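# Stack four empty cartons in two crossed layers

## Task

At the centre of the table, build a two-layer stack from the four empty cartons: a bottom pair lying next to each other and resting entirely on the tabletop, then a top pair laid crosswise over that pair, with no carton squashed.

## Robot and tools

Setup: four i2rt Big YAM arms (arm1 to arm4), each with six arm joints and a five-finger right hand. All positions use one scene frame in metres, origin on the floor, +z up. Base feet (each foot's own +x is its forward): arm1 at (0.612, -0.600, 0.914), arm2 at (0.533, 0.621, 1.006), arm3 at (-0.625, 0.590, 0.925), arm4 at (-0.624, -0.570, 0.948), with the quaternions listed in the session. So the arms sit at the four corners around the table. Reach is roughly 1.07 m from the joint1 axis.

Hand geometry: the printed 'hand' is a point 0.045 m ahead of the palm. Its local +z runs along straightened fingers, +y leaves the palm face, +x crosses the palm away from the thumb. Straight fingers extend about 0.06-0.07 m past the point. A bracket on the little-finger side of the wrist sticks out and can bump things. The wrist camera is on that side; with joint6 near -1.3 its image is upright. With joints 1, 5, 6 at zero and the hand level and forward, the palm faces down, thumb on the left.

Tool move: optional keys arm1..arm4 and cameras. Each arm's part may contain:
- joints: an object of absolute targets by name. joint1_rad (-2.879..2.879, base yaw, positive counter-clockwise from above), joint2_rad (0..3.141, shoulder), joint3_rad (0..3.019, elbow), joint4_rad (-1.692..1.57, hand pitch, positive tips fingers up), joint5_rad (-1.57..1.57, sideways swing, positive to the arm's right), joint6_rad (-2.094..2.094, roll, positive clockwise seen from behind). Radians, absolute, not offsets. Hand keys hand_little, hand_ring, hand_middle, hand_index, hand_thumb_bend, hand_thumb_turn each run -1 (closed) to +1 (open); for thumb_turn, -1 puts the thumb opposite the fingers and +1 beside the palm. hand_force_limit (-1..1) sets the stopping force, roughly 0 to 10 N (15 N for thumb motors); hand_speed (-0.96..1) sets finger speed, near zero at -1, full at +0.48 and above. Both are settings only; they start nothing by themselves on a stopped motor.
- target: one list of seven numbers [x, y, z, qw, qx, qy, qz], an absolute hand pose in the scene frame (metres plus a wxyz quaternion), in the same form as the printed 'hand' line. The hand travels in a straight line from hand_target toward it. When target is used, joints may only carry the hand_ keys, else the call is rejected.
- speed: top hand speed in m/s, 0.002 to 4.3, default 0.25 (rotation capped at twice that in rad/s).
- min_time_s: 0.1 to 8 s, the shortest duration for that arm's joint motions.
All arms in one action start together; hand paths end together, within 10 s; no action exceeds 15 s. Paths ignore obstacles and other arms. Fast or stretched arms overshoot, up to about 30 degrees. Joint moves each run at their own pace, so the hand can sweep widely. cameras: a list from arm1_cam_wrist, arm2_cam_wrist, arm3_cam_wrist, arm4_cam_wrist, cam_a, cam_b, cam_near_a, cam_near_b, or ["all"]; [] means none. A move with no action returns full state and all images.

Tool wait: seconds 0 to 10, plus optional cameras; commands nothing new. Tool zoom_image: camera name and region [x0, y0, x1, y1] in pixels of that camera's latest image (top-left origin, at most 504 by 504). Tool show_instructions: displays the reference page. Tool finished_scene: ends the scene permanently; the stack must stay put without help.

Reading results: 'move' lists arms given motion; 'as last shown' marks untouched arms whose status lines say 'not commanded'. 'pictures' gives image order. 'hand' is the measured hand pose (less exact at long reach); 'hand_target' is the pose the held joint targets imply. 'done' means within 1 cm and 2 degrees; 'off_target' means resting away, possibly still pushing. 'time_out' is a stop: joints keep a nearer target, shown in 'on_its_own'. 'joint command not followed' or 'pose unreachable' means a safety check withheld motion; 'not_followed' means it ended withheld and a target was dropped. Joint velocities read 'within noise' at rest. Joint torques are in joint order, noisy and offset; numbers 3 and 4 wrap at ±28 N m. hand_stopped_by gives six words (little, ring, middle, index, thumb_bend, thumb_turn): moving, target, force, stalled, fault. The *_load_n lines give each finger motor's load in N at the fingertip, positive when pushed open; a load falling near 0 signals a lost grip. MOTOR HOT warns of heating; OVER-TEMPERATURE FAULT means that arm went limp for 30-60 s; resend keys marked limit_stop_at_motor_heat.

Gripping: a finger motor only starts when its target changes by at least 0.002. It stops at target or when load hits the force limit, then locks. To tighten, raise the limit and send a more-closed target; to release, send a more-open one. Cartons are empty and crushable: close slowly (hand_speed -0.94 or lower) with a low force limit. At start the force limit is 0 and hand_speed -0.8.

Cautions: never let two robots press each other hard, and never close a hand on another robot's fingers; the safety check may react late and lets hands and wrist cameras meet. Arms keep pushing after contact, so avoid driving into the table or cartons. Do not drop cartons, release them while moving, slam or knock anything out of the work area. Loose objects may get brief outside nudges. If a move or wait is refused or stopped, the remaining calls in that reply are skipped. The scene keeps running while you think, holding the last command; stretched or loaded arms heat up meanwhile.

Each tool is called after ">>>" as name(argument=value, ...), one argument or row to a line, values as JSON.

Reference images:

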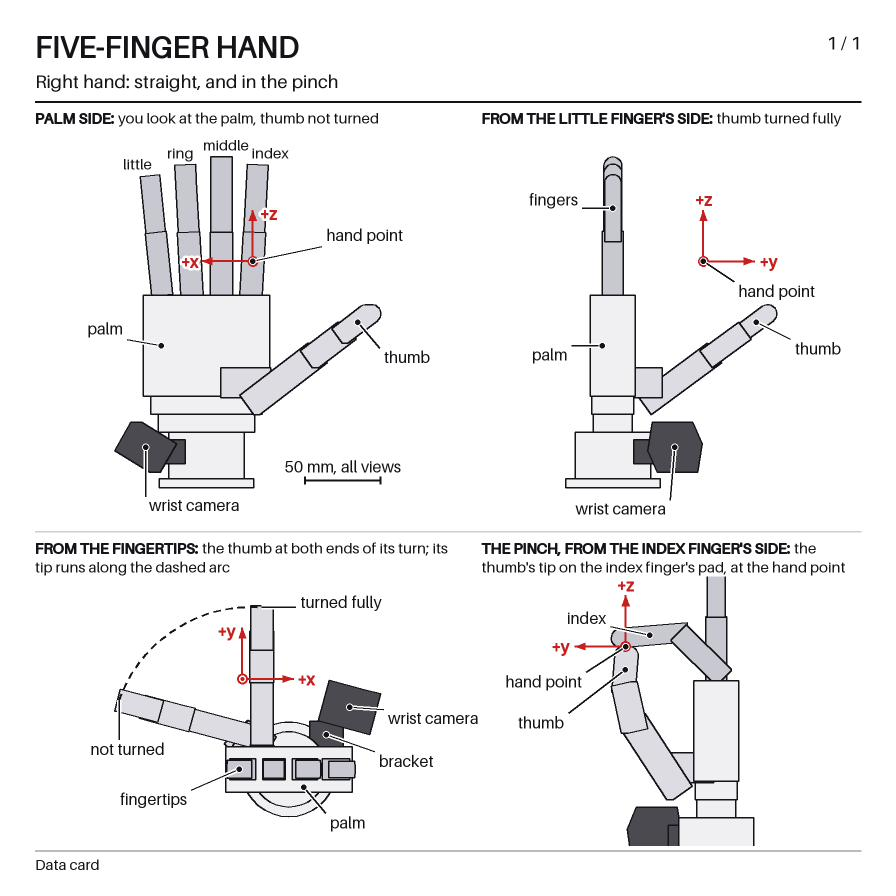

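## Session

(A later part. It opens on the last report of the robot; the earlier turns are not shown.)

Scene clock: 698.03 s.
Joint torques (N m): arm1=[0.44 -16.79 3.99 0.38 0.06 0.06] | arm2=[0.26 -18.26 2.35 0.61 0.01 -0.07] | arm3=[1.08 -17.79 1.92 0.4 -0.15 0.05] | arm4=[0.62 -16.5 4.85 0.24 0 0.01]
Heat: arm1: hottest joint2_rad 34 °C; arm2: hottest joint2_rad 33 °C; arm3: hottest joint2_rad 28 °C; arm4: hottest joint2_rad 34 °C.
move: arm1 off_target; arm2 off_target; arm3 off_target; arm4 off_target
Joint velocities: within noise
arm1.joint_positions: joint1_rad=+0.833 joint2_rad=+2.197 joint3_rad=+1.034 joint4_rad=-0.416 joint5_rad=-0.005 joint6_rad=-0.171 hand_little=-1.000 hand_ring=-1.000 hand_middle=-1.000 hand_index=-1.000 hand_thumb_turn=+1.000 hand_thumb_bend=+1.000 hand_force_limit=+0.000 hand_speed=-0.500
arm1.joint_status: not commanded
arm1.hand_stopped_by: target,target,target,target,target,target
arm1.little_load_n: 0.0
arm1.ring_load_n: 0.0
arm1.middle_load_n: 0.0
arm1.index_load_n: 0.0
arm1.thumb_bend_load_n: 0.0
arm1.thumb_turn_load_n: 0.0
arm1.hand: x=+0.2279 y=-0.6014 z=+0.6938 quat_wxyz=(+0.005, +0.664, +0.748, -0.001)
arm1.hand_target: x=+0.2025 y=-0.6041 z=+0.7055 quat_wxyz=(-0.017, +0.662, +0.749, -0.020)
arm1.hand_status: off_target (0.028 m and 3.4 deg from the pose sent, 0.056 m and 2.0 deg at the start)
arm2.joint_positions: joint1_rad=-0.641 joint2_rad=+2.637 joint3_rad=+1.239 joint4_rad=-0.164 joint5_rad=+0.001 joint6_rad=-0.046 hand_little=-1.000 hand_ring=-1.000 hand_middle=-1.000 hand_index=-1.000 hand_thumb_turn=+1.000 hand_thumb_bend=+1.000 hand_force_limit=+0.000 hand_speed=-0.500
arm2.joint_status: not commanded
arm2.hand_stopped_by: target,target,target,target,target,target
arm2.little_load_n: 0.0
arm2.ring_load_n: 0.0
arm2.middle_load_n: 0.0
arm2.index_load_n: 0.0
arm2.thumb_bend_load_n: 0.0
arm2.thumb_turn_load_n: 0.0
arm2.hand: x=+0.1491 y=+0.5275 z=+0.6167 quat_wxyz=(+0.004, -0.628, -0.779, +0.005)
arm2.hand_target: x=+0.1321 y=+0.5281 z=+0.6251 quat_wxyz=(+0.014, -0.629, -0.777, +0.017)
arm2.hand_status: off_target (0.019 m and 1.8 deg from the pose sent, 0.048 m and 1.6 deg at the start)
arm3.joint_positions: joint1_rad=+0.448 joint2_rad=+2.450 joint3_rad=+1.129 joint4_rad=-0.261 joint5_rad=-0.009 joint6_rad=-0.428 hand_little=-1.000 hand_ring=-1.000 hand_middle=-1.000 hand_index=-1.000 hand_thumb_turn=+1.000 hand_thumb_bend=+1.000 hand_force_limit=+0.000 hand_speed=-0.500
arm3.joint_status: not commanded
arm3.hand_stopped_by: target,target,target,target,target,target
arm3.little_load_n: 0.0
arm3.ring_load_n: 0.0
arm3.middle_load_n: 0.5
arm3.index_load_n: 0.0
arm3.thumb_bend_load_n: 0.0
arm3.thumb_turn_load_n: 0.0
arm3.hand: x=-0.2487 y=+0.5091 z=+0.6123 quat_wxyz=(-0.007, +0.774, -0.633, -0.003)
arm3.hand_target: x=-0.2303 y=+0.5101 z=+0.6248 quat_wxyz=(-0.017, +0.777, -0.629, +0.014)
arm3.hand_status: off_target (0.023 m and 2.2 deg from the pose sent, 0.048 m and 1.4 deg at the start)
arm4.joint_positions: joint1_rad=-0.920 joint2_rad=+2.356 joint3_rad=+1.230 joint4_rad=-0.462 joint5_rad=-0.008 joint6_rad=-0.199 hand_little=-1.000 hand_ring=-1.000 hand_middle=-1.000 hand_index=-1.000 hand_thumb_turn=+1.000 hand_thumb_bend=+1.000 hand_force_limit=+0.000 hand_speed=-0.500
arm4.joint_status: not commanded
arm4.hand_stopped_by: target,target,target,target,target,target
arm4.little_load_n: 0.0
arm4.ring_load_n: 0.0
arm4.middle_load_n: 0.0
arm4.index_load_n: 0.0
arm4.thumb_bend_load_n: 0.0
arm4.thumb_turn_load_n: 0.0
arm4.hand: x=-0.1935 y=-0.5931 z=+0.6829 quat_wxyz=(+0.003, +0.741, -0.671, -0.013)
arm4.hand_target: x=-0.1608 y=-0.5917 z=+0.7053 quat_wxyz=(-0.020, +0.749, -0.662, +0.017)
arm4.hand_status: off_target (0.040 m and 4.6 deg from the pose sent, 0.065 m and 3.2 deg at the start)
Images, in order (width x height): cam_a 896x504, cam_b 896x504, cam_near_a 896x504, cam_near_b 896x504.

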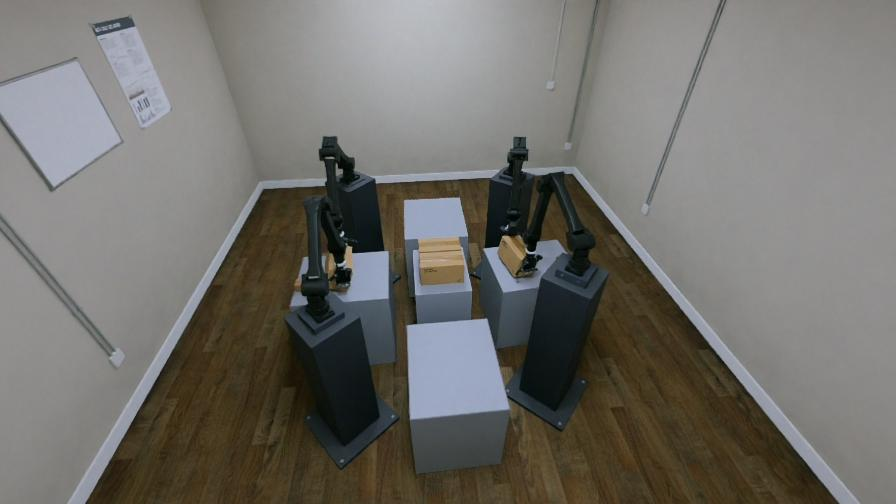

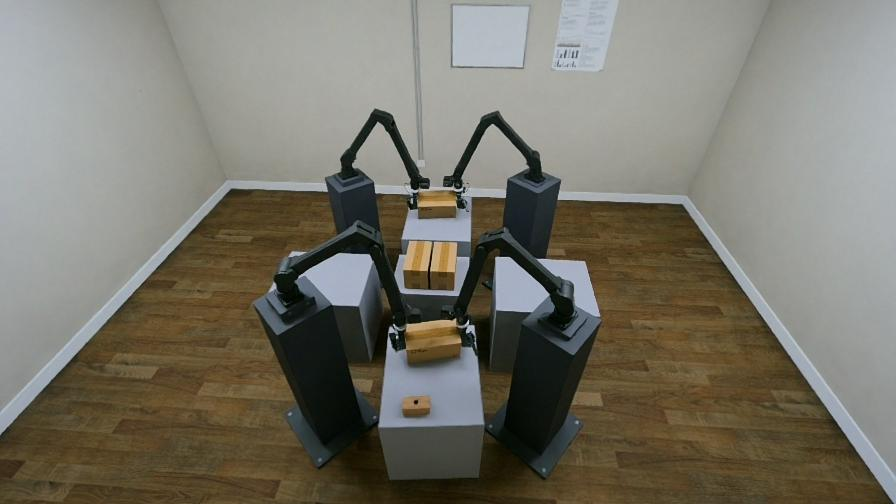

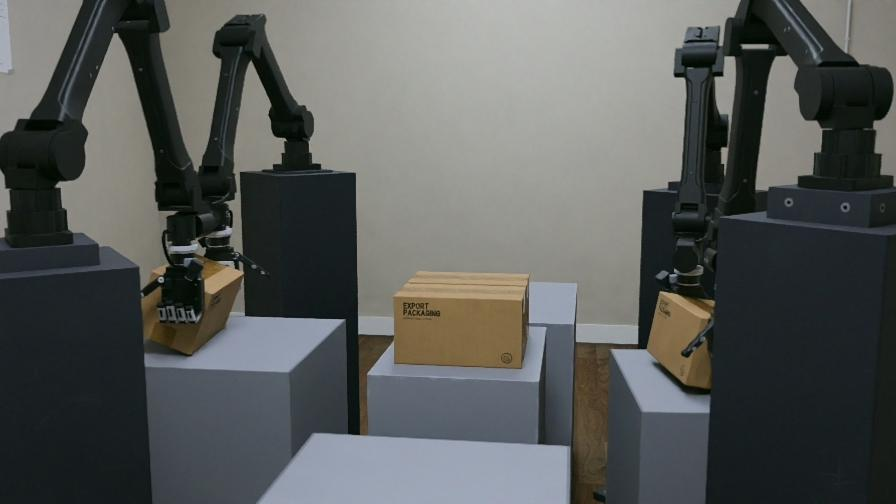

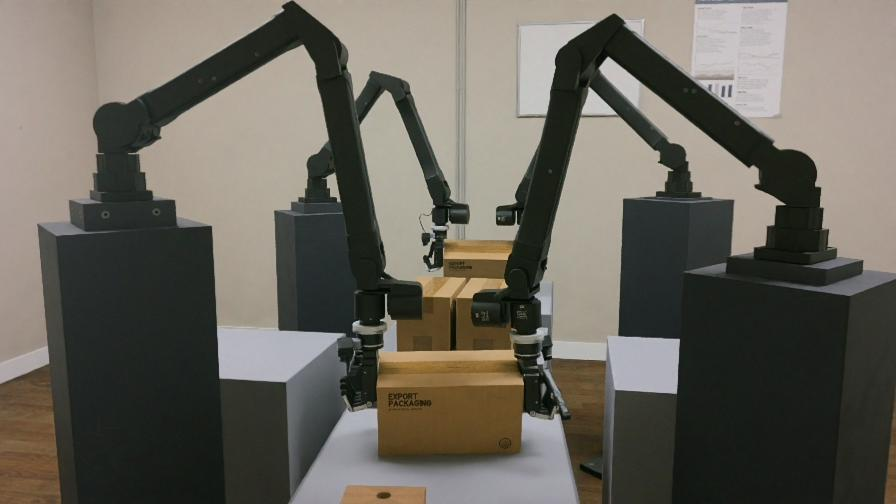

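>>> move(
  arm1={"target": [0.202, -0.604, 0.652, -0.0174, 0.6624, 0.7487, -0.0196], "speed": 0.04},
  arm4={"target": [-0.160, -0.592, 0.652, -0.0196, 0.7487, -0.6624, 0.0174], "speed": 0.04},
  arm2={"target": [0.132, 0.528, 0.574, -0.0137, 0.6291, 0.7769, -0.0169], "speed": 0.04},
  arm3={"target": [-0.230, 0.510, 0.574, -0.0169, 0.7769, -0.6291, 0.0137], "speed": 0.04},
)

>>> move(
  arm1={"target": [0.245, -0.599, 0.652, 0, 0.6626, 0.7490, 0], "speed": 0.08},
  arm4={"target": [-0.200, -0.596, 0.652, 0, 0.7490, -0.6626, 0], "speed": 0.08},
  arm2={"target": [0.160, 0.534, 0.580, 0, 0.6293, 0.7771, 0], "speed": 0.08},
  arm3={"target": [-0.262, 0.503, 0.580, 0, 0.7771, -0.6293, 0], "speed": 0.08},
  cameras=["cam_a", "cam_b", "cam_near_a", "cam_near_b"],
)

>>> zoom_image(
  camera="cam_near_a",
  region=[120, 220, 260, 380],
)

>>> zoom_image(
  camera="cam_near_a",
  region=[630, 220, 750, 400],
)

>>> zoom_image(
  camera="cam_a",
  region=[480, 200, 600, 300],
)

>>> zoom_image(
  camera="cam_b",
  region=[370, 290, 510, 430],
)

Scene clock: 740.90 s.
Joint torques (N m): arm1=[0.38 -13.92 4.56 0.83 0.07 0.06] | arm2=[0.26 -15.56 4.03 1.26 0.03 -0.06] | arm3=[1.08 -13.98 3.75 1.47 -0.14 0.02] | arm4=[0.56 -13.1 6.35 0.92 -0.08 -0.01]
Heat: arm1: hottest joint2_rad 33 °C; arm2: hottest joint2_rad 33 °C; arm3: hottest joint2_rad 31 °C; arm4: hottest joint2_rad 33 °C.
move: arm1 off_target; arm2 off_target; arm3 off_target; arm4 off_target
Joint velocities: within noise
arm1.joint_positions: joint1_rad=+0.833 joint2_rad=+2.291 joint3_rad=+1.055 joint4_rad=-0.332 joint5_rad=-0.005 joint6_rad=-0.172 hand_little=-1.000 hand_ring=-1.000 hand_middle=-1.000 hand_index=-1.000 hand_thumb_turn=+1.000 hand_thumb_bend=+1.000 hand_force_limit=+0.000 hand_speed=-0.500
arm1.joint_status: not commanded
arm1.hand_stopped_by: target,target,target,target,target,target
arm1.little_load_n: 0.0
arm1.ring_load_n: 0.0
arm1.middle_load_n: 0.0
arm1.index_load_n: 0.0
arm1.thumb_bend_load_n: 0.0
arm1.thumb_turn_load_n: 0.0
arm1.hand: x=+0.2275 y=-0.6014 z=+0.6556 quat_wxyz=(+0.001, +0.663, +0.748, -0.004)
arm1.hand_target: x=+0.2026 y=-0.6041 z=+0.6531 quat_wxyz=(-0.017, +0.662, +0.749, -0.020)
arm1.hand_status: off_target (0.026 m and 2.8 deg from the pose sent, 0.049 m and 3.4 deg at the start)
arm2.joint_positions: joint1_rad=-0.641 joint2_rad=+2.726 joint3_rad=+1.309 joint4_rad=-0.143 joint5_rad=+0.000 joint6_rad=-0.046 hand_little=-1.000 hand_ring=-1.000 hand_middle=-1.000 hand_index=-1.000 hand_thumb_turn=+1.000 hand_thumb_bend=+1.000 hand_force_limit=+0.000 hand_speed=-0.500
arm2.joint_status: not commanded
arm2.hand_stopped_by: target,target,target,target,target,target
arm2.little_load_n: 0.0
arm2.ring_load_n: 0.0
arm2.middle_load_n: 0.0
arm2.index_load_n: 0.0
arm2.thumb_bend_load_n: 0.0
arm2.thumb_turn_load_n: 0.0
arm2.hand: x=+0.1459 y=+0.5268 z=+0.5828 quat_wxyz=(+0.005, -0.627, -0.779, +0.006)
arm2.hand_target: x=+0.1324 y=+0.5281 z=+0.5746 quat_wxyz=(+0.014, -0.629, -0.777, +0.017)
arm2.hand_status: off_target (0.016 m and 1.7 deg from the pose sent, 0.046 m and 1.8 deg at the start)
arm3.joint_positions: joint1_rad=+0.448 joint2_rad=+2.529 joint3_rad=+1.165 joint4_rad=-0.223 joint5_rad=-0.009 joint6_rad=-0.427 hand_little=-1.000 hand_ring=-1.000 hand_middle=-1.000 hand_index=-1.000 hand_thumb_turn=+1.000 hand_thumb_bend=+1.000 hand_force_limit=+0.000 hand_speed=-0.500
arm3.joint_status: not commanded
arm3.hand_stopped_by: target,target,target,target,target,target
arm3.little_load_n: 0.0
arm3.ring_load_n: 0.0
arm3.middle_load_n: 0.0
arm3.index_load_n: 0.0
arm3.thumb_bend_load_n: 0.0
arm3.thumb_turn_load_n: 0.0
arm3.hand: x=-0.2520 y=+0.5102 z=+0.5816 quat_wxyz=(-0.006, +0.773, -0.634, -0.005)
arm3.hand_target: x=-0.2304 y=+0.5101 z=+0.5751 quat_wxyz=(-0.017, +0.777, -0.629, +0.014)
arm3.hand_status: off_target (0.023 m and 2.6 deg from the pose sent, 0.043 m and 2.2 deg at the start)
arm4.joint_positions: joint1_rad=-0.920 joint2_rad=+2.424 joint3_rad=+1.251 joint4_rad=-0.403 joint5_rad=-0.006 joint6_rad=-0.198 hand_little=-1.000 hand_ring=-1.000 hand_middle=-1.000 hand_index=-1.000 hand_thumb_turn=+1.000 hand_thumb_bend=+1.000 hand_force_limit=+0.000 hand_speed=-0.500
arm4.joint_status: not commanded
arm4.hand_stopped_by: target,target,target,target,target,target
arm4.little_load_n: 0.0
arm4.ring_load_n: 0.0
arm4.middle_load_n: 0.0
arm4.index_load_n: 0.5
arm4.thumb_bend_load_n: 0.0
arm4.thumb_turn_load_n: 0.0
arm4.hand: x=-0.1933 y=-0.5936 z=+0.6525 quat_wxyz=(+0.001, +0.741, -0.671, -0.008)
arm4.hand_target: x=-0.1607 y=-0.5918 z=+0.6537 quat_wxyz=(-0.020, +0.749, -0.662, +0.018)
arm4.hand_status: off_target (0.033 m and 4.0 deg from the pose sent, 0.046 m and 4.6 deg at the start)
pictures: none

Scene clock: 741.97 s.
Joint torques (N m): arm1=[-0.67 -14.74 1.66 0.35 0.19 -0.06] | arm2=[0.15 -16.21 1.09 0.79 0.1 -0.09] | arm3=[-0.32 -15.5 0.31 0.64 0.13 -0.09] | arm4=[-0.32 -13.68 2.81 0.5 0.1 0.06]
Heat: arm1: hottest joint2_rad 33 °C; arm2: hottest joint2_rad 33 °C; arm3: hottest joint2_rad 31 °C; arm4: hottest joint2_rad 33 °C.
move: arm1 done; arm2 done; arm3 done; arm4 done
Joint velocities: within noise
arm1.joint_positions: joint1_rad=+0.833 joint2_rad=+2.291 joint3_rad=+1.009 joint4_rad=-0.303 joint5_rad=+0.001 joint6_rad=-0.172 hand_little=-1.000 hand_ring=-1.000 hand_middle=-1.000 hand_index=-1.000 hand_thumb_turn=+1.000 hand_thumb_bend=+1.000 hand_force_limit=+0.000 hand_speed=-0.500
arm1.joint_status: not commanded
arm1.hand_stopped_by: target,target,target,target,target,target
arm1.little_load_n: 0.0
arm1.ring_load_n: 0.0
arm1.middle_load_n: 0.5
arm1.index_load_n: 0.0
arm1.thumb_bend_load_n: 0.0
arm1.thumb_turn_load_n: 0.0
arm1.hand: x=+0.2487 y=-0.6014 z=+0.6512 quat_wxyz=(+0.006, +0.663, +0.748, +0.004)
arm1.hand_target: x=+0.2452 y=-0.5990 z=+0.6520 quat_wxyz=(+0.000, +0.663, +0.749, +0.000)
arm1.hand_status: done (0.004 m and 0.8 deg from the pose sent, 0.018 m and 0.5 deg at the start)
arm2.joint_positions: joint1_rad=-0.641 joint2_rad=+2.726 joint3_rad=+1.285 joint4_rad=-0.134 joint5_rad=+0.000 joint6_rad=-0.046 hand_little=-1.000 hand_ring=-1.000 hand_middle=-1.000 hand_index=-1.000 hand_thumb_turn=+1.000 hand_thumb_bend=+1.000 hand_force_limit=+0.000 hand_speed=-0.500
arm2.joint_status: not commanded
arm2.hand_stopped_by: target,target,target,target,target,target
arm2.little_load_n: 0.0
arm2.ring_load_n: 0.0
arm2.middle_load_n: 0.0
arm2.index_load_n: 0.0
arm2.thumb_bend_load_n: 0.0
arm2.thumb_turn_load_n: 0.0
arm2.hand: x=+0.1585 y=+0.5290 z=+0.5823 quat_wxyz=(+0.000, -0.627, -0.779, +0.000)
arm2.hand_target: x=+0.1600 y=+0.5339 z=+0.5800 quat_wxyz=(+0.000, -0.629, -0.777, +0.000)
arm2.hand_status: done (0.006 m and 0.3 deg from the pose sent, 0.016 m and 0.9 deg at the start)
arm3.joint_positions: joint1_rad=+0.444 joint2_rad=+2.529 joint3_rad=+1.150 joint4_rad=-0.200 joint5_rad=+0.002 joint6_rad=-0.440 hand_little=-1.000 hand_ring=-1.000 hand_middle=-1.000 hand_index=-1.000 hand_thumb_turn=+1.000 hand_thumb_bend=+1.000 hand_force_limit=+0.000 hand_speed=-0.500
arm3.joint_status: not commanded
arm3.hand_stopped_by: target,target,target,target,target,target
arm3.little_load_n: 0.0
arm3.ring_load_n: 0.0
arm3.middle_load_n: 0.0
arm3.index_load_n: 0.0
arm3.thumb_bend_load_n: 0.0
arm3.thumb_turn_load_n: 0.0
arm3.hand: x=-0.2558 y=+0.5065 z=+0.5799 quat_wxyz=(-0.003, +0.776, -0.630, +0.001)
arm3.hand_target: x=-0.2621 y=+0.5032 z=+0.5800 quat_wxyz=(+0.000, +0.777, -0.629, +0.000)
arm3.hand_status: done (0.007 m and 0.4 deg from the pose sent, 0.012 m and 1.2 deg at the start)
arm4.joint_positions: joint1_rad=-0.920 joint2_rad=+2.424 joint3_rad=+1.221 joint4_rad=-0.381 joint5_rad=+0.000 joint6_rad=-0.214 hand_little=-1.000 hand_ring=-1.000 hand_middle=-1.000 hand_index=-1.000 hand_thumb_turn=+1.000 hand_thumb_bend=+1.000 hand_force_limit=+0.000 hand_speed=-0.500
arm4.joint_status: not commanded
arm4.hand_stopped_by: target,target,target,target,target,target
arm4.little_load_n: 0.0
arm4.ring_load_n: 0.0
arm4.middle_load_n: 0.0
arm4.index_load_n: 0.0
arm4.thumb_bend_load_n: -0.5
arm4.thumb_turn_load_n: 0.0
arm4.hand: x=-0.2061 y=-0.5945 z=+0.6488 quat_wxyz=(+0.006, +0.747, -0.665, -0.009)
arm4.hand_target: x=-0.1999 y=-0.5960 z=+0.6521 quat_wxyz=(+0.000, +0.749, -0.663, +0.000)
arm4.hand_status: done (0.007 m and 1.3 deg from the pose sent, 0.007 m and 1.6 deg at the start)
Images, in order (width x height): cam_a 896x504, cam_b 896x504, cam_near_a 896x504, cam_near_b 896x504.

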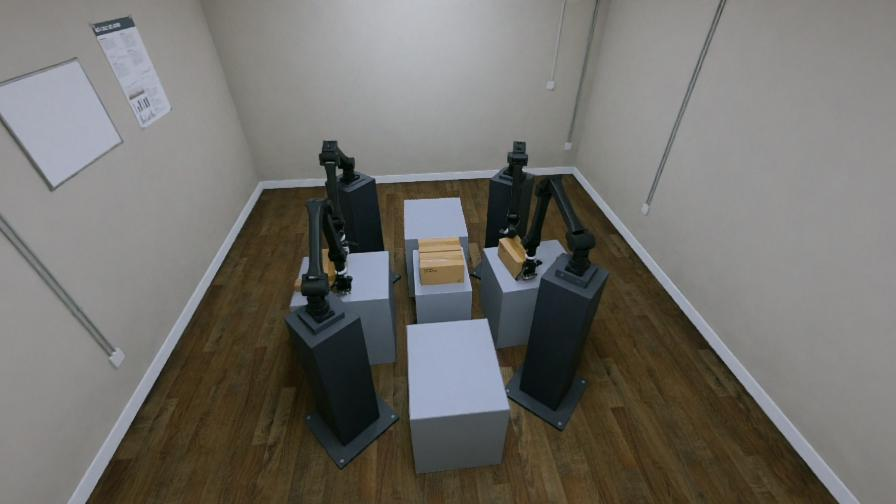

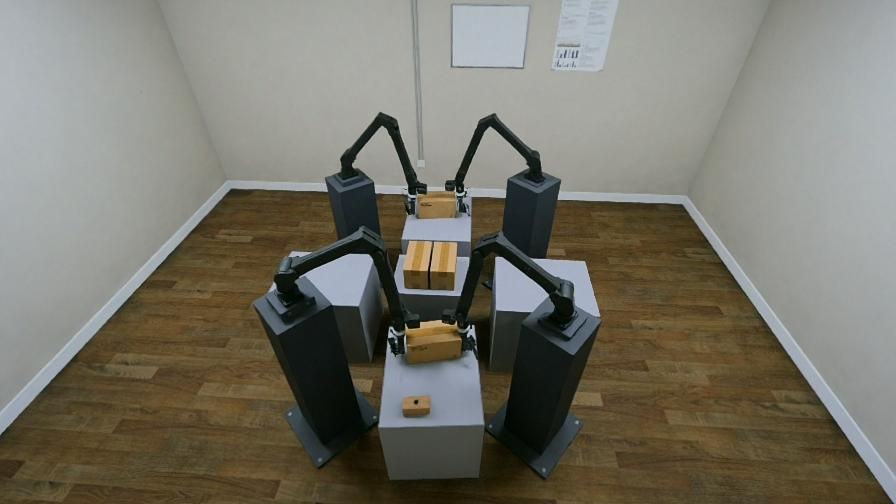

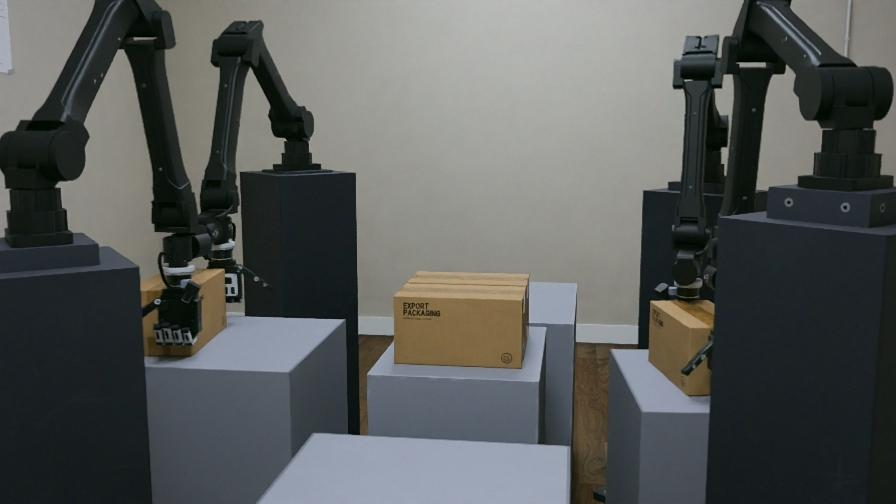

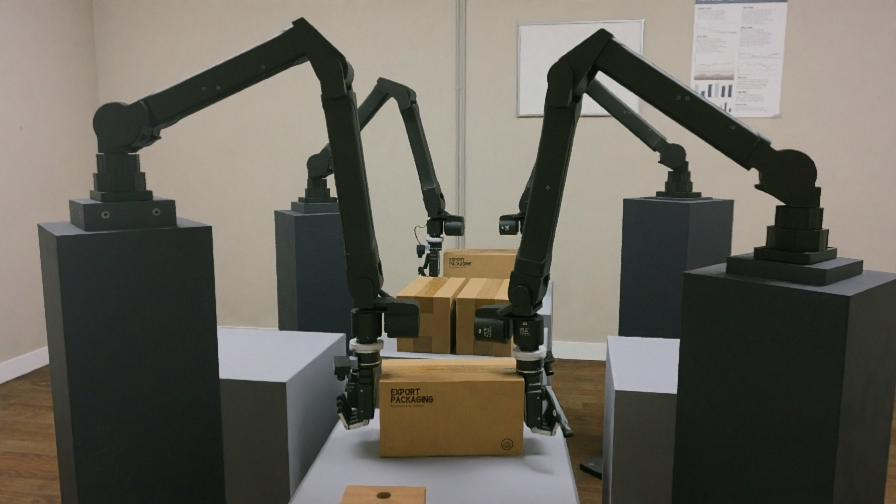

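Scaled by 3.150.

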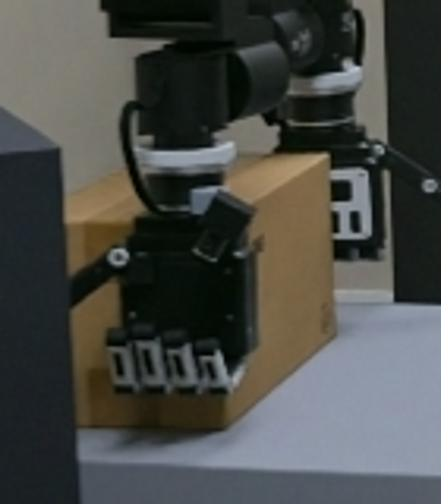

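Scaled by 2.800.

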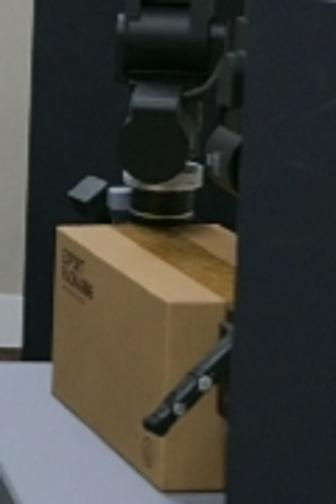

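Scaled by 4.200.

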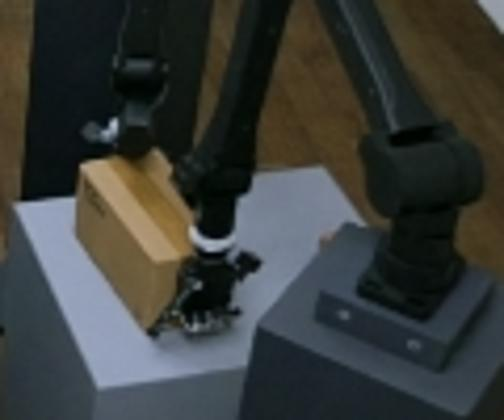

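Scaled by 3.600.

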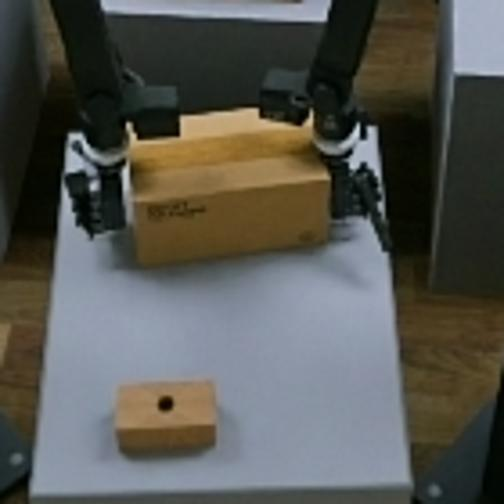

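>>> zoom_image(
  camera="cam_b",
  region=[395, 175, 480, 235],
)

>>> zoom_image(
  camera="cam_b",
  region=[380, 300, 490, 380],
)

>>> zoom_image(
  camera="cam_a",
  region=[290, 210, 380, 310],
)

Scaled by 5.929.

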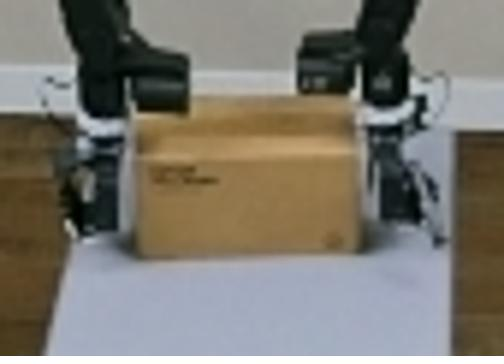

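Scaled by 4.582.

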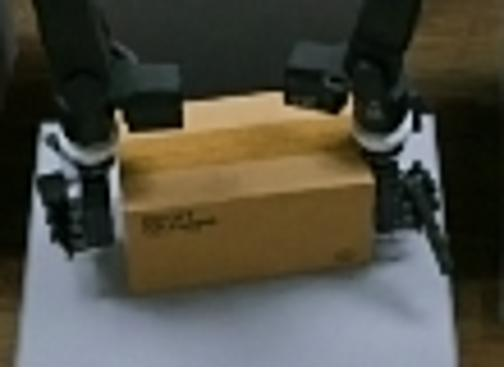

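Scaled by 5.040.

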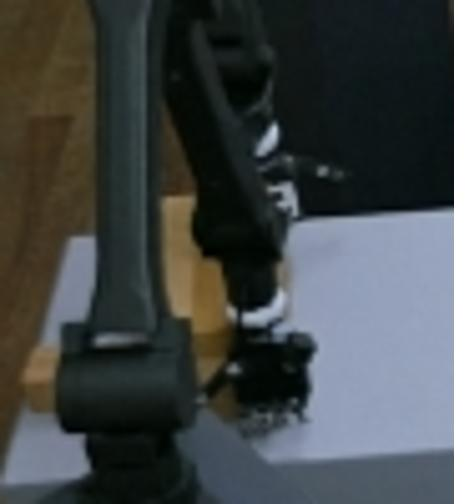

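>>> move(
  arm1={"target": [0.250, -0.654, 0.652, 0, 0.6561, 0.7547, 0], "speed": 0.1},
  arm4={"target": [-0.205, -0.654, 0.652, 0, 0.7547, -0.6561, 0], "speed": 0.1},
  arm2={"target": [0.162, 0.535, 0.584, 0, 0.6293, 0.7771, 0], "speed": 0.1},
  arm3={"target": [-0.265, 0.480, 0.584, 0, 0.7771, -0.6293, 0], "speed": 0.1},
)

>>> move(
  arm1={"target": [0.200, -0.657, 0.652, 0, 0.6561, 0.7547, 0], "speed": 0.06},
  arm4={"target": [-0.158, -0.651, 0.652, 0, 0.7547, -0.6561, 0], "speed": 0.06},
  arm2={"target": [0.130, 0.532, 0.584, 0, 0.6293, 0.7771, 0], "speed": 0.06},
  arm3={"target": [-0.230, 0.486, 0.584, 0, 0.7771, -0.6293, 0], "speed": 0.06},
)

>>> move(
  arm1={"target": [0.200, -0.657, 0.700, 0, 0.6561, 0.7547, 0], "speed": 0.05},
  arm4={"target": [-0.158, -0.651, 0.700, 0, 0.7547, -0.6561, 0], "speed": 0.05},
  arm2={"target": [0.130, 0.532, 0.632, 0, 0.6293, 0.7771, 0], "speed": 0.05},
  arm3={"target": [-0.230, 0.486, 0.632, 0, 0.7771, -0.6293, 0], "speed": 0.05},
  cameras=["cam_a", "cam_b", "cam_near_a", "cam_near_b"],
)

>>> zoom_image(
  camera="cam_near_a",
  region=[120, 220, 260, 380],
)

>>> zoom_image(
  camera="cam_near_a",
  region=[630, 220, 750, 400],
)

>>> zoom_image(
  camera="cam_near_b",
  region=[290, 230, 630, 490],
)

>>> zoom_image(
  camera="cam_b",
  region=[395, 175, 480, 235],
)

Scene clock: 867.30 s.
Joint torques (N m): arm1=[-0.26 -14.86 1.35 0.35 0.15 0.15] | arm2=[0.15 -16.97 0.79 0.84 0.1 -0.1] | arm3=[0.32 -16.03 0.81 0.14 0.07 -0.1] | arm4=[-0.32 -13.51 3.78 0.08 0.04 0.03]
Heat: arm1: hottest joint2_rad 34 °C; arm2: hottest joint2_rad 33 °C; arm3: hottest joint2_rad 30 °C; arm4: hottest joint2_rad 35 °C.
move: arm1 done; arm2 done; arm3 done; arm4 off_target
Joint velocities: within noise
arm1.joint_positions: joint1_rad=+0.961 joint2_rad=+2.291 joint3_rad=+1.001 joint4_rad=-0.294 joint5_rad=+0.002 joint6_rad=-0.078 hand_little=-1.000 hand_ring=-1.000 hand_middle=-1.000 hand_index=-1.000 hand_thumb_turn=+1.000 hand_thumb_bend=+1.000 hand_force_limit=+0.000 hand_speed=-0.500
arm1.joint_status: not commanded
arm1.hand_stopped_by: target,target,target,target,target,target
arm1.little_load_n: 0.0
arm1.ring_load_n: 0.0
arm1.middle_load_n: 0.0
arm1.index_load_n: 0.0
arm1.thumb_bend_load_n: 0.0
arm1.thumb_turn_load_n: 0.0
arm1.hand: x=+0.2527 y=-0.6534 z=+0.6504 quat_wxyz=(+0.005, +0.651, +0.759, +0.004)
arm1.hand_target: x=+0.2500 y=-0.6540 z=+0.6520 quat_wxyz=(+0.000, +0.656, +0.755, +0.000)
arm1.hand_status: done (0.003 m and 1.1 deg from the pose sent, 0.053 m and 1.4 deg at the start)
arm2.joint_positions: joint1_rad=-0.642 joint2_rad=+2.726 joint3_rad=+1.274 joint4_rad=-0.133 joint5_rad=+0.000 joint6_rad=-0.046 hand_little=-1.000 hand_ring=-1.000 hand_middle=-1.000 hand_index=-1.000 hand_thumb_turn=+1.000 hand_thumb_bend=+1.000 hand_force_limit=+0.000 hand_speed=-0.500
arm2.joint_status: not commanded
arm2.hand_stopped_by: target,target,target,target,target,target
arm2.little_load_n: 0.0
arm2.ring_load_n: 0.0
arm2.middle_load_n: 0.0
arm2.index_load_n: 0.0
arm2.thumb_bend_load_n: 0.0
arm2.thumb_turn_load_n: 0.0
arm2.hand: x=+0.1655 y=+0.5309 z=+0.5824 quat_wxyz=(-0.003, -0.628, -0.778, -0.004)
arm2.hand_target: x=+0.1621 y=+0.5351 z=+0.5840 quat_wxyz=(+0.000, -0.629, -0.777, +0.000)
arm2.hand_status: done (0.006 m and 0.6 deg from the pose sent, 0.007 m and 0.3 deg at the start)
arm3.joint_positions: joint1_rad=+0.385 joint2_rad=+2.528 joint3_rad=+1.146 joint4_rad=-0.200 joint5_rad=+0.005 joint6_rad=-0.492 hand_little=-1.000 hand_ring=-1.000 hand_middle=-1.000 hand_index=-1.000 hand_thumb_turn=+1.000 hand_thumb_bend=+1.000 hand_force_limit=+0.000 hand_speed=-0.500
arm3.joint_status: not commanded
arm3.hand_stopped_by: target,target,target,target,target,target
arm3.little_load_n: 0.0
arm3.ring_load_n: 0.5
arm3.middle_load_n: 0.0
arm3.index_load_n: 0.0
arm3.thumb_bend_load_n: 0.0
arm3.thumb_turn_load_n: 0.0
arm3.hand: x=-0.2647 y=+0.4819 z=+0.5801 quat_wxyz=(-0.001, +0.774, -0.633, +0.000)
arm3.hand_target: x=-0.2650 y=+0.4799 z=+0.5840 quat_wxyz=(+0.000, +0.777, -0.629, +0.000)
arm3.hand_status: done (0.004 m and 0.5 deg from the pose sent, 0.028 m and 0.4 deg at the start)
arm4.joint_positions: joint1_rad=-1.036 joint2_rad=+2.424 joint3_rad=+1.221 joint4_rad=-0.381 joint5_rad=+0.001 joint6_rad=-0.347 hand_little=-1.000 hand_ring=-1.000 hand_middle=-1.000 hand_index=-1.000 hand_thumb_turn=+1.000 hand_thumb_bend=+1.000 hand_force_limit=+0.000 hand_speed=-0.500
arm4.joint_status: not commanded
arm4.hand_stopped_by: target,target,target,target,target,target
arm4.little_load_n: 0.0
arm4.ring_load_n: 0.0
arm4.middle_load_n: 0.0
arm4.index_load_n: 0.0
arm4.thumb_bend_load_n: 0.0
arm4.thumb_turn_load_n: 0.0
arm4.hand: x=-0.2154 y=-0.6513 z=+0.6488 quat_wxyz=(+0.005, +0.752, -0.659, -0.009)
arm4.hand_target: x=-0.2050 y=-0.6540 z=+0.6522 quat_wxyz=(+0.000, +0.755, -0.656, +0.000)
arm4.hand_status: off_target (0.011 m and 1.3 deg from the pose sent, 0.060 m and 1.9 deg at the start)
pictures: none

Scene clock: 868.63 s.
Joint torques (N m): arm1=[-0.5 -14.51 5.68 0.29 0.11 0.1] | arm2=[0.15 -16.62 4.31 0.58 0.1 -0.03] | arm3=[1.61 -15.38 3.67 0.36 -0.06 0.05] | arm4=[1.38 -13.74 7.39 -0.03 -0.07 0.05]
Heat: arm1: hottest joint2_rad 34 °C; arm2: hottest joint2_rad 33 °C; arm3: hottest joint2_rad 30 °C; arm4: hottest joint2_rad 35 °C.
move: arm1 off_target; arm2 off_target; arm3 off_target; arm4 off_target
Joint velocities: within noise
arm1.joint_positions: joint1_rad=+0.961 joint2_rad=+2.318 joint3_rad=+1.094 joint4_rad=-0.404 joint5_rad=+0.003 joint6_rad=-0.077 hand_little=-1.000 hand_ring=-1.000 hand_middle=-1.000 hand_index=-1.000 hand_thumb_turn=+1.000 hand_thumb_bend=+1.000 hand_force_limit=+0.000 hand_speed=-0.500
arm1.joint_status: not commanded
arm1.hand_stopped_by: target,target,target,target,target,target
arm1.little_load_n: 0.0
arm1.ring_load_n: 0.0
arm1.middle_load_n: 0.0
arm1.index_load_n: 0.0
arm1.thumb_bend_load_n: -0.5
arm1.thumb_turn_load_n: 0.0
arm1.hand: x=+0.2338 y=-0.6546 z=+0.6531 quat_wxyz=(+0.020, +0.651, +0.759, +0.020)
arm1.hand_target: x=+0.2007 y=-0.6568 z=+0.6536 quat_wxyz=(+0.000, +0.656, +0.755, +0.000)
arm1.hand_status: off_target (0.034 m and 3.3 deg from the pose sent, 0.053 m and 1.1 deg at the start)
arm2.joint_positions: joint1_rad=-0.647 joint2_rad=+2.726 joint3_rad=+1.332 joint4_rad=-0.208 joint5_rad=+0.000 joint6_rad=-0.058 hand_little=-1.000 hand_ring=-1.000 hand_middle=-1.000 hand_index=-1.000 hand_thumb_turn=+1.000 hand_thumb_bend=+1.000 hand_force_limit=+0.000 hand_speed=-0.500
arm2.joint_status: not commanded
arm2.hand_stopped_by: target,target,target,target,target,target
arm2.little_load_n: 0.0
arm2.ring_load_n: 0.0
arm2.middle_load_n: 0.0
arm2.index_load_n: 0.0
arm2.thumb_bend_load_n: 0.0
arm2.thumb_turn_load_n: 0.0
arm2.hand: x=+0.1478 y=+0.5303 z=+0.5869 quat_wxyz=(-0.009, -0.625, -0.780, -0.010)
arm2.hand_target: x=+0.1302 y=+0.5321 z=+0.5845 quat_wxyz=(+0.000, -0.629, -0.777, +0.000)
arm2.hand_status: off_target (0.018 m and 1.6 deg from the pose sent, 0.035 m and 0.6 deg at the start)
arm3.joint_positions: joint1_rad=+0.399 joint2_rad=+2.534 joint3_rad=+1.209 joint4_rad=-0.284 joint5_rad=+0.007 joint6_rad=-0.471 hand_little=-1.000 hand_ring=-1.000 hand_middle=-1.000 hand_index=-1.000 hand_thumb_turn=+1.000 hand_thumb_bend=+1.000 hand_force_limit=+0.000 hand_speed=-0.500
arm3.joint_status: not commanded
arm3.hand_stopped_by: target,target,target,target,target,target
arm3.little_load_n: 0.0
arm3.ring_load_n: 0.0
arm3.middle_load_n: 0.0
arm3.index_load_n: 0.0
arm3.thumb_bend_load_n: 0.0
arm3.thumb_turn_load_n: 0.0
arm3.hand: x=-0.2487 y=+0.4840 z=+0.5848 quat_wxyz=(+0.005, +0.772, -0.635, -0.012)
arm3.hand_target: x=-0.2301 y=+0.4862 z=+0.5844 quat_wxyz=(+0.000, +0.777, -0.629, +0.000)
arm3.hand_status: off_target (0.019 m and 1.7 deg from the pose sent, 0.035 m and 0.5 deg at the start)
arm4.joint_positions: joint1_rad=-1.032 joint2_rad=+2.460 joint3_rad=+1.323 joint4_rad=-0.483 joint5_rad=+0.004 joint6_rad=-0.323 hand_little=-1.000 hand_ring=-1.000 hand_middle=-1.000 hand_index=-1.000 hand_thumb_turn=+1.000 hand_thumb_bend=+1.000 hand_force_limit=+0.000 hand_speed=-0.500
arm4.joint_status: not commanded
arm4.hand_stopped_by: target,target,target,target,target,target
arm4.little_load_n: 0.0
arm4.ring_load_n: 0.0
arm4.middle_load_n: 0.0
arm4.index_load_n: -0.5
arm4.thumb_bend_load_n: 0.0
arm4.thumb_turn_load_n: 0.0
arm4.hand: x=-0.1947 y=-0.6529 z=+0.6491 quat_wxyz=(+0.016, +0.746, -0.666, -0.024)
arm4.hand_target: x=-0.1588 y=-0.6505 z=+0.6537 quat_wxyz=(+0.000, +0.755, -0.656, +0.000)
arm4.hand_status: off_target (0.037 m and 3.7 deg from the pose sent, 0.058 m and 1.3 deg at the start)
pictures: none

Scene clock: 870.10 s.
Joint torques (N m): arm1=[-0.5 -17.73 4.41 0.43 0.1 0.1] | arm2=[0.15 -18.61 2.69 0.57 0.1 -0.02] | arm3=[1.32 -18.32 2.21 0.28 -0.06 0.05] | arm4=[1.32 -17.26 5.23 0.27 -0.07 -0.02]
Heat: arm1: hottest joint2_rad 34 °C; arm2: hottest joint2_rad 34 °C; arm3: hottest joint2_rad 30 °C; arm4: hottest joint2_rad 35 °C.
move: arm1 off_target; arm2 off_target; arm3 off_target; arm4 off_target
Joint velocities: within noise
arm1.joint_positions: joint1_rad=+0.961 joint2_rad=+2.243 joint3_rad=+1.085 joint4_rad=-0.493 joint5_rad=+0.003 joint6_rad=-0.077 hand_little=-1.000 hand_ring=-1.000 hand_middle=-1.000 hand_index=-1.000 hand_thumb_turn=+1.000 hand_thumb_bend=+1.000 hand_force_limit=+0.000 hand_speed=-0.500
arm1.joint_status: not commanded
arm1.hand_stopped_by: target,target,target,target,target,target
arm1.little_load_n: 0.0
arm1.ring_load_n: 0.0
arm1.middle_load_n: 0.0
arm1.index_load_n: 0.0
arm1.thumb_bend_load_n: 0.0
arm1.thumb_turn_load_n: -0.5
arm1.hand: x=+0.2345 y=-0.6545 z=+0.6868 quat_wxyz=(+0.028, +0.651, +0.758, +0.028)
arm1.hand_target: x=+0.2009 y=-0.6569 z=+0.7009 quat_wxyz=(+0.000, +0.656, +0.755, +0.000)
arm1.hand_status: off_target (0.037 m and 4.6 deg from the pose sent, 0.058 m and 3.3 deg at the start)
arm2.joint_positions: joint1_rad=-0.647 joint2_rad=+2.635 joint3_rad=+1.269 joint4_rad=-0.245 joint5_rad=+0.000 joint6_rad=-0.058 hand_little=-1.000 hand_ring=-1.000 hand_middle=-1.000 hand_index=-1.000 hand_thumb_turn=+1.000 hand_thumb_bend=+1.000 hand_force_limit=+0.000 hand_speed=-0.500
arm2.joint_status: not commanded
arm2.hand_stopped_by: target,target,target,target,target,target
arm2.little_load_n: 0.0
arm2.ring_load_n: 0.0
arm2.middle_load_n: 0.0
arm2.index_load_n: 0.0
arm2.thumb_bend_load_n: 0.0
arm2.thumb_turn_load_n: 0.0
arm2.hand: x=+0.1500 y=+0.5309 z=+0.6229 quat_wxyz=(-0.012, -0.625, -0.780, -0.013)
arm2.hand_target: x=+0.1303 y=+0.5321 z=+0.6320 quat_wxyz=(+0.000, -0.629, -0.777, +0.000)
arm2.hand_status: off_target (0.022 m and 2.2 deg from the pose sent, 0.049 m and 1.6 deg at the start)
arm3.joint_positions: joint1_rad=+0.404 joint2_rad=+2.452 joint3_rad=+1.173 joint4_rad=-0.344 joint5_rad=+0.007 joint6_rad=-0.471 hand_little=-1.000 hand_ring=-1.000 hand_middle=-1.000 hand_index=-1.000 hand_thumb_turn=+1.000 hand_thumb_bend=+1.000 hand_force_limit=+0.000 hand_speed=-0.500
arm3.joint_status: not commanded
arm3.hand_stopped_by: target,target,target,target,target,target
arm3.little_load_n: 0.0
arm3.ring_load_n: 0.0
arm3.middle_load_n: 0.0
arm3.index_load_n: 0.0
arm3.thumb_bend_load_n: 0.0
arm3.thumb_turn_load_n: 0.0
arm3.hand: x=-0.2500 y=+0.4860 z=+0.6187 quat_wxyz=(+0.008, +0.773, -0.633, -0.019)
arm3.hand_target: x=-0.2304 y=+0.4862 z=+0.6319 quat_wxyz=(+0.000, +0.777, -0.629, +0.000)
arm3.hand_status: off_target (0.024 m and 2.4 deg from the pose sent, 0.051 m and 1.7 deg at the start)
arm4.joint_positions: joint1_rad=-1.031 joint2_rad=+2.408 joint3_rad=+1.314 joint4_rad=-0.555 joint5_rad=+0.004 joint6_rad=-0.317 hand_little=-1.000 hand_ring=-1.000 hand_middle=-1.000 hand_index=-1.000 hand_thumb_turn=+1.000 hand_thumb_bend=+1.000 hand_force_limit=+0.000 hand_speed=-0.500
arm4.joint_status: not commanded
arm4.hand_stopped_by: target,target,target,target,target,target
arm4.little_load_n: 0.0
arm4.ring_load_n: 0.0
arm4.middle_load_n: 0.0
arm4.index_load_n: 0.0
arm4.thumb_bend_load_n: 0.0
arm4.thumb_turn_load_n: 0.0
arm4.hand: x=-0.1975 y=-0.6512 z=+0.6761 quat_wxyz=(+0.023, +0.744, -0.667, -0.037)
arm4.hand_target: x=-0.1592 y=-0.6505 z=+0.7005 quat_wxyz=(+0.000, +0.755, -0.656, +0.000)
arm4.hand_status: off_target (0.046 m and 5.4 deg from the pose sent, 0.063 m and 3.7 deg at the start)
Images, in order (width x height): cam_a 896x504, cam_b 896x504, cam_near_a 896x504, cam_near_b 896x504.

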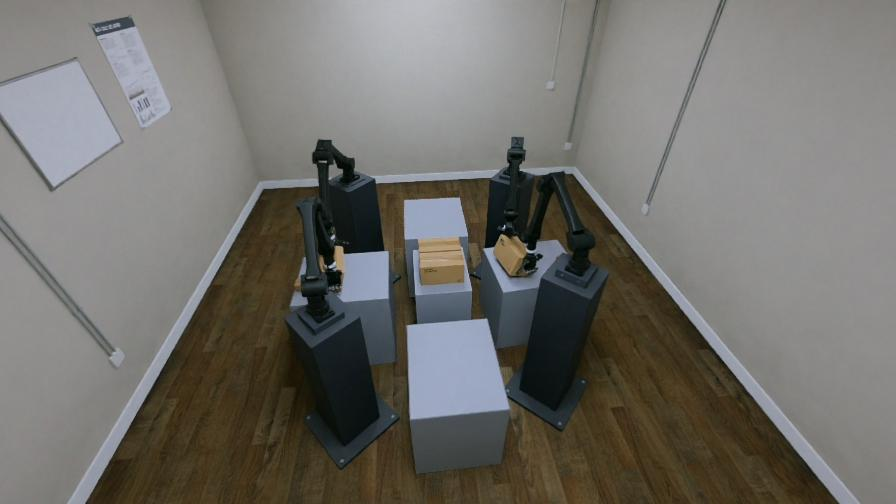

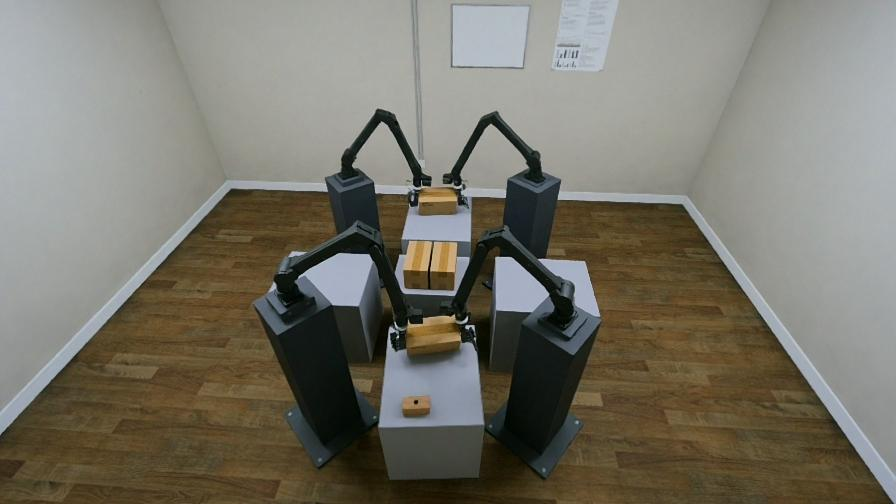

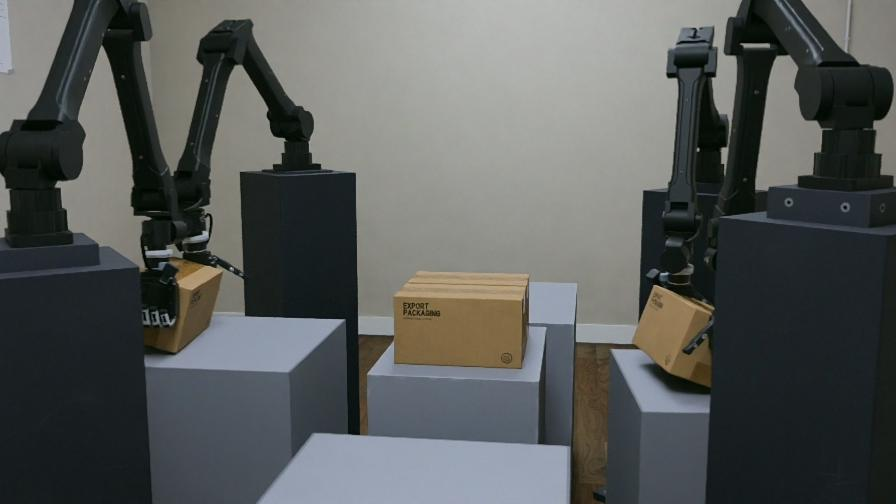

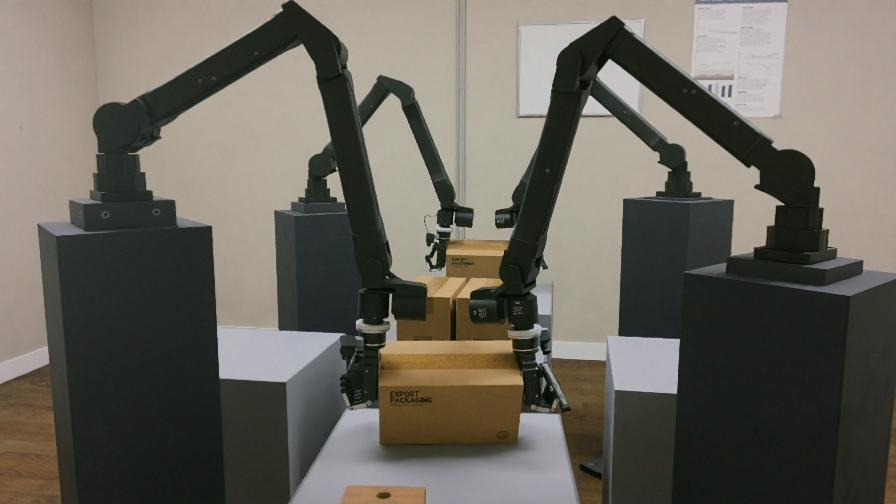

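Scaled by 3.150.

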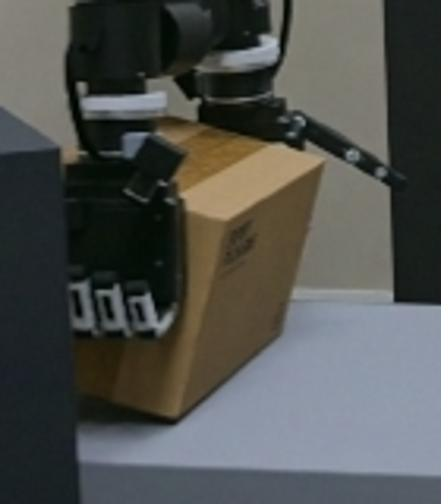

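Scaled by 2.800.

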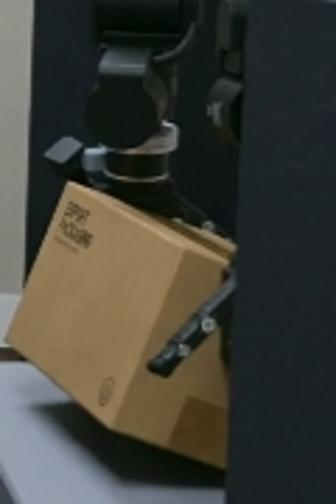

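Scaled by 1.482.

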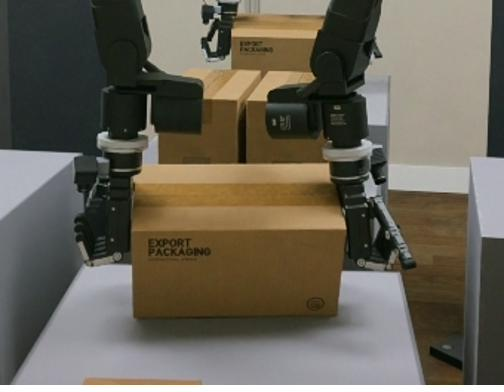

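Scaled by 5.929.

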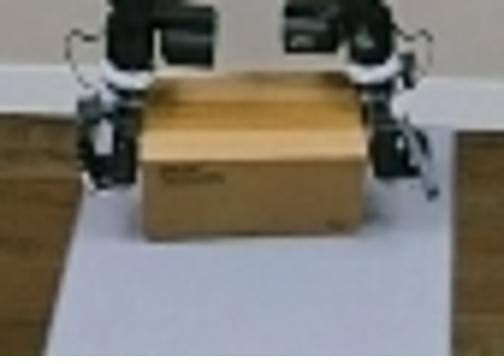

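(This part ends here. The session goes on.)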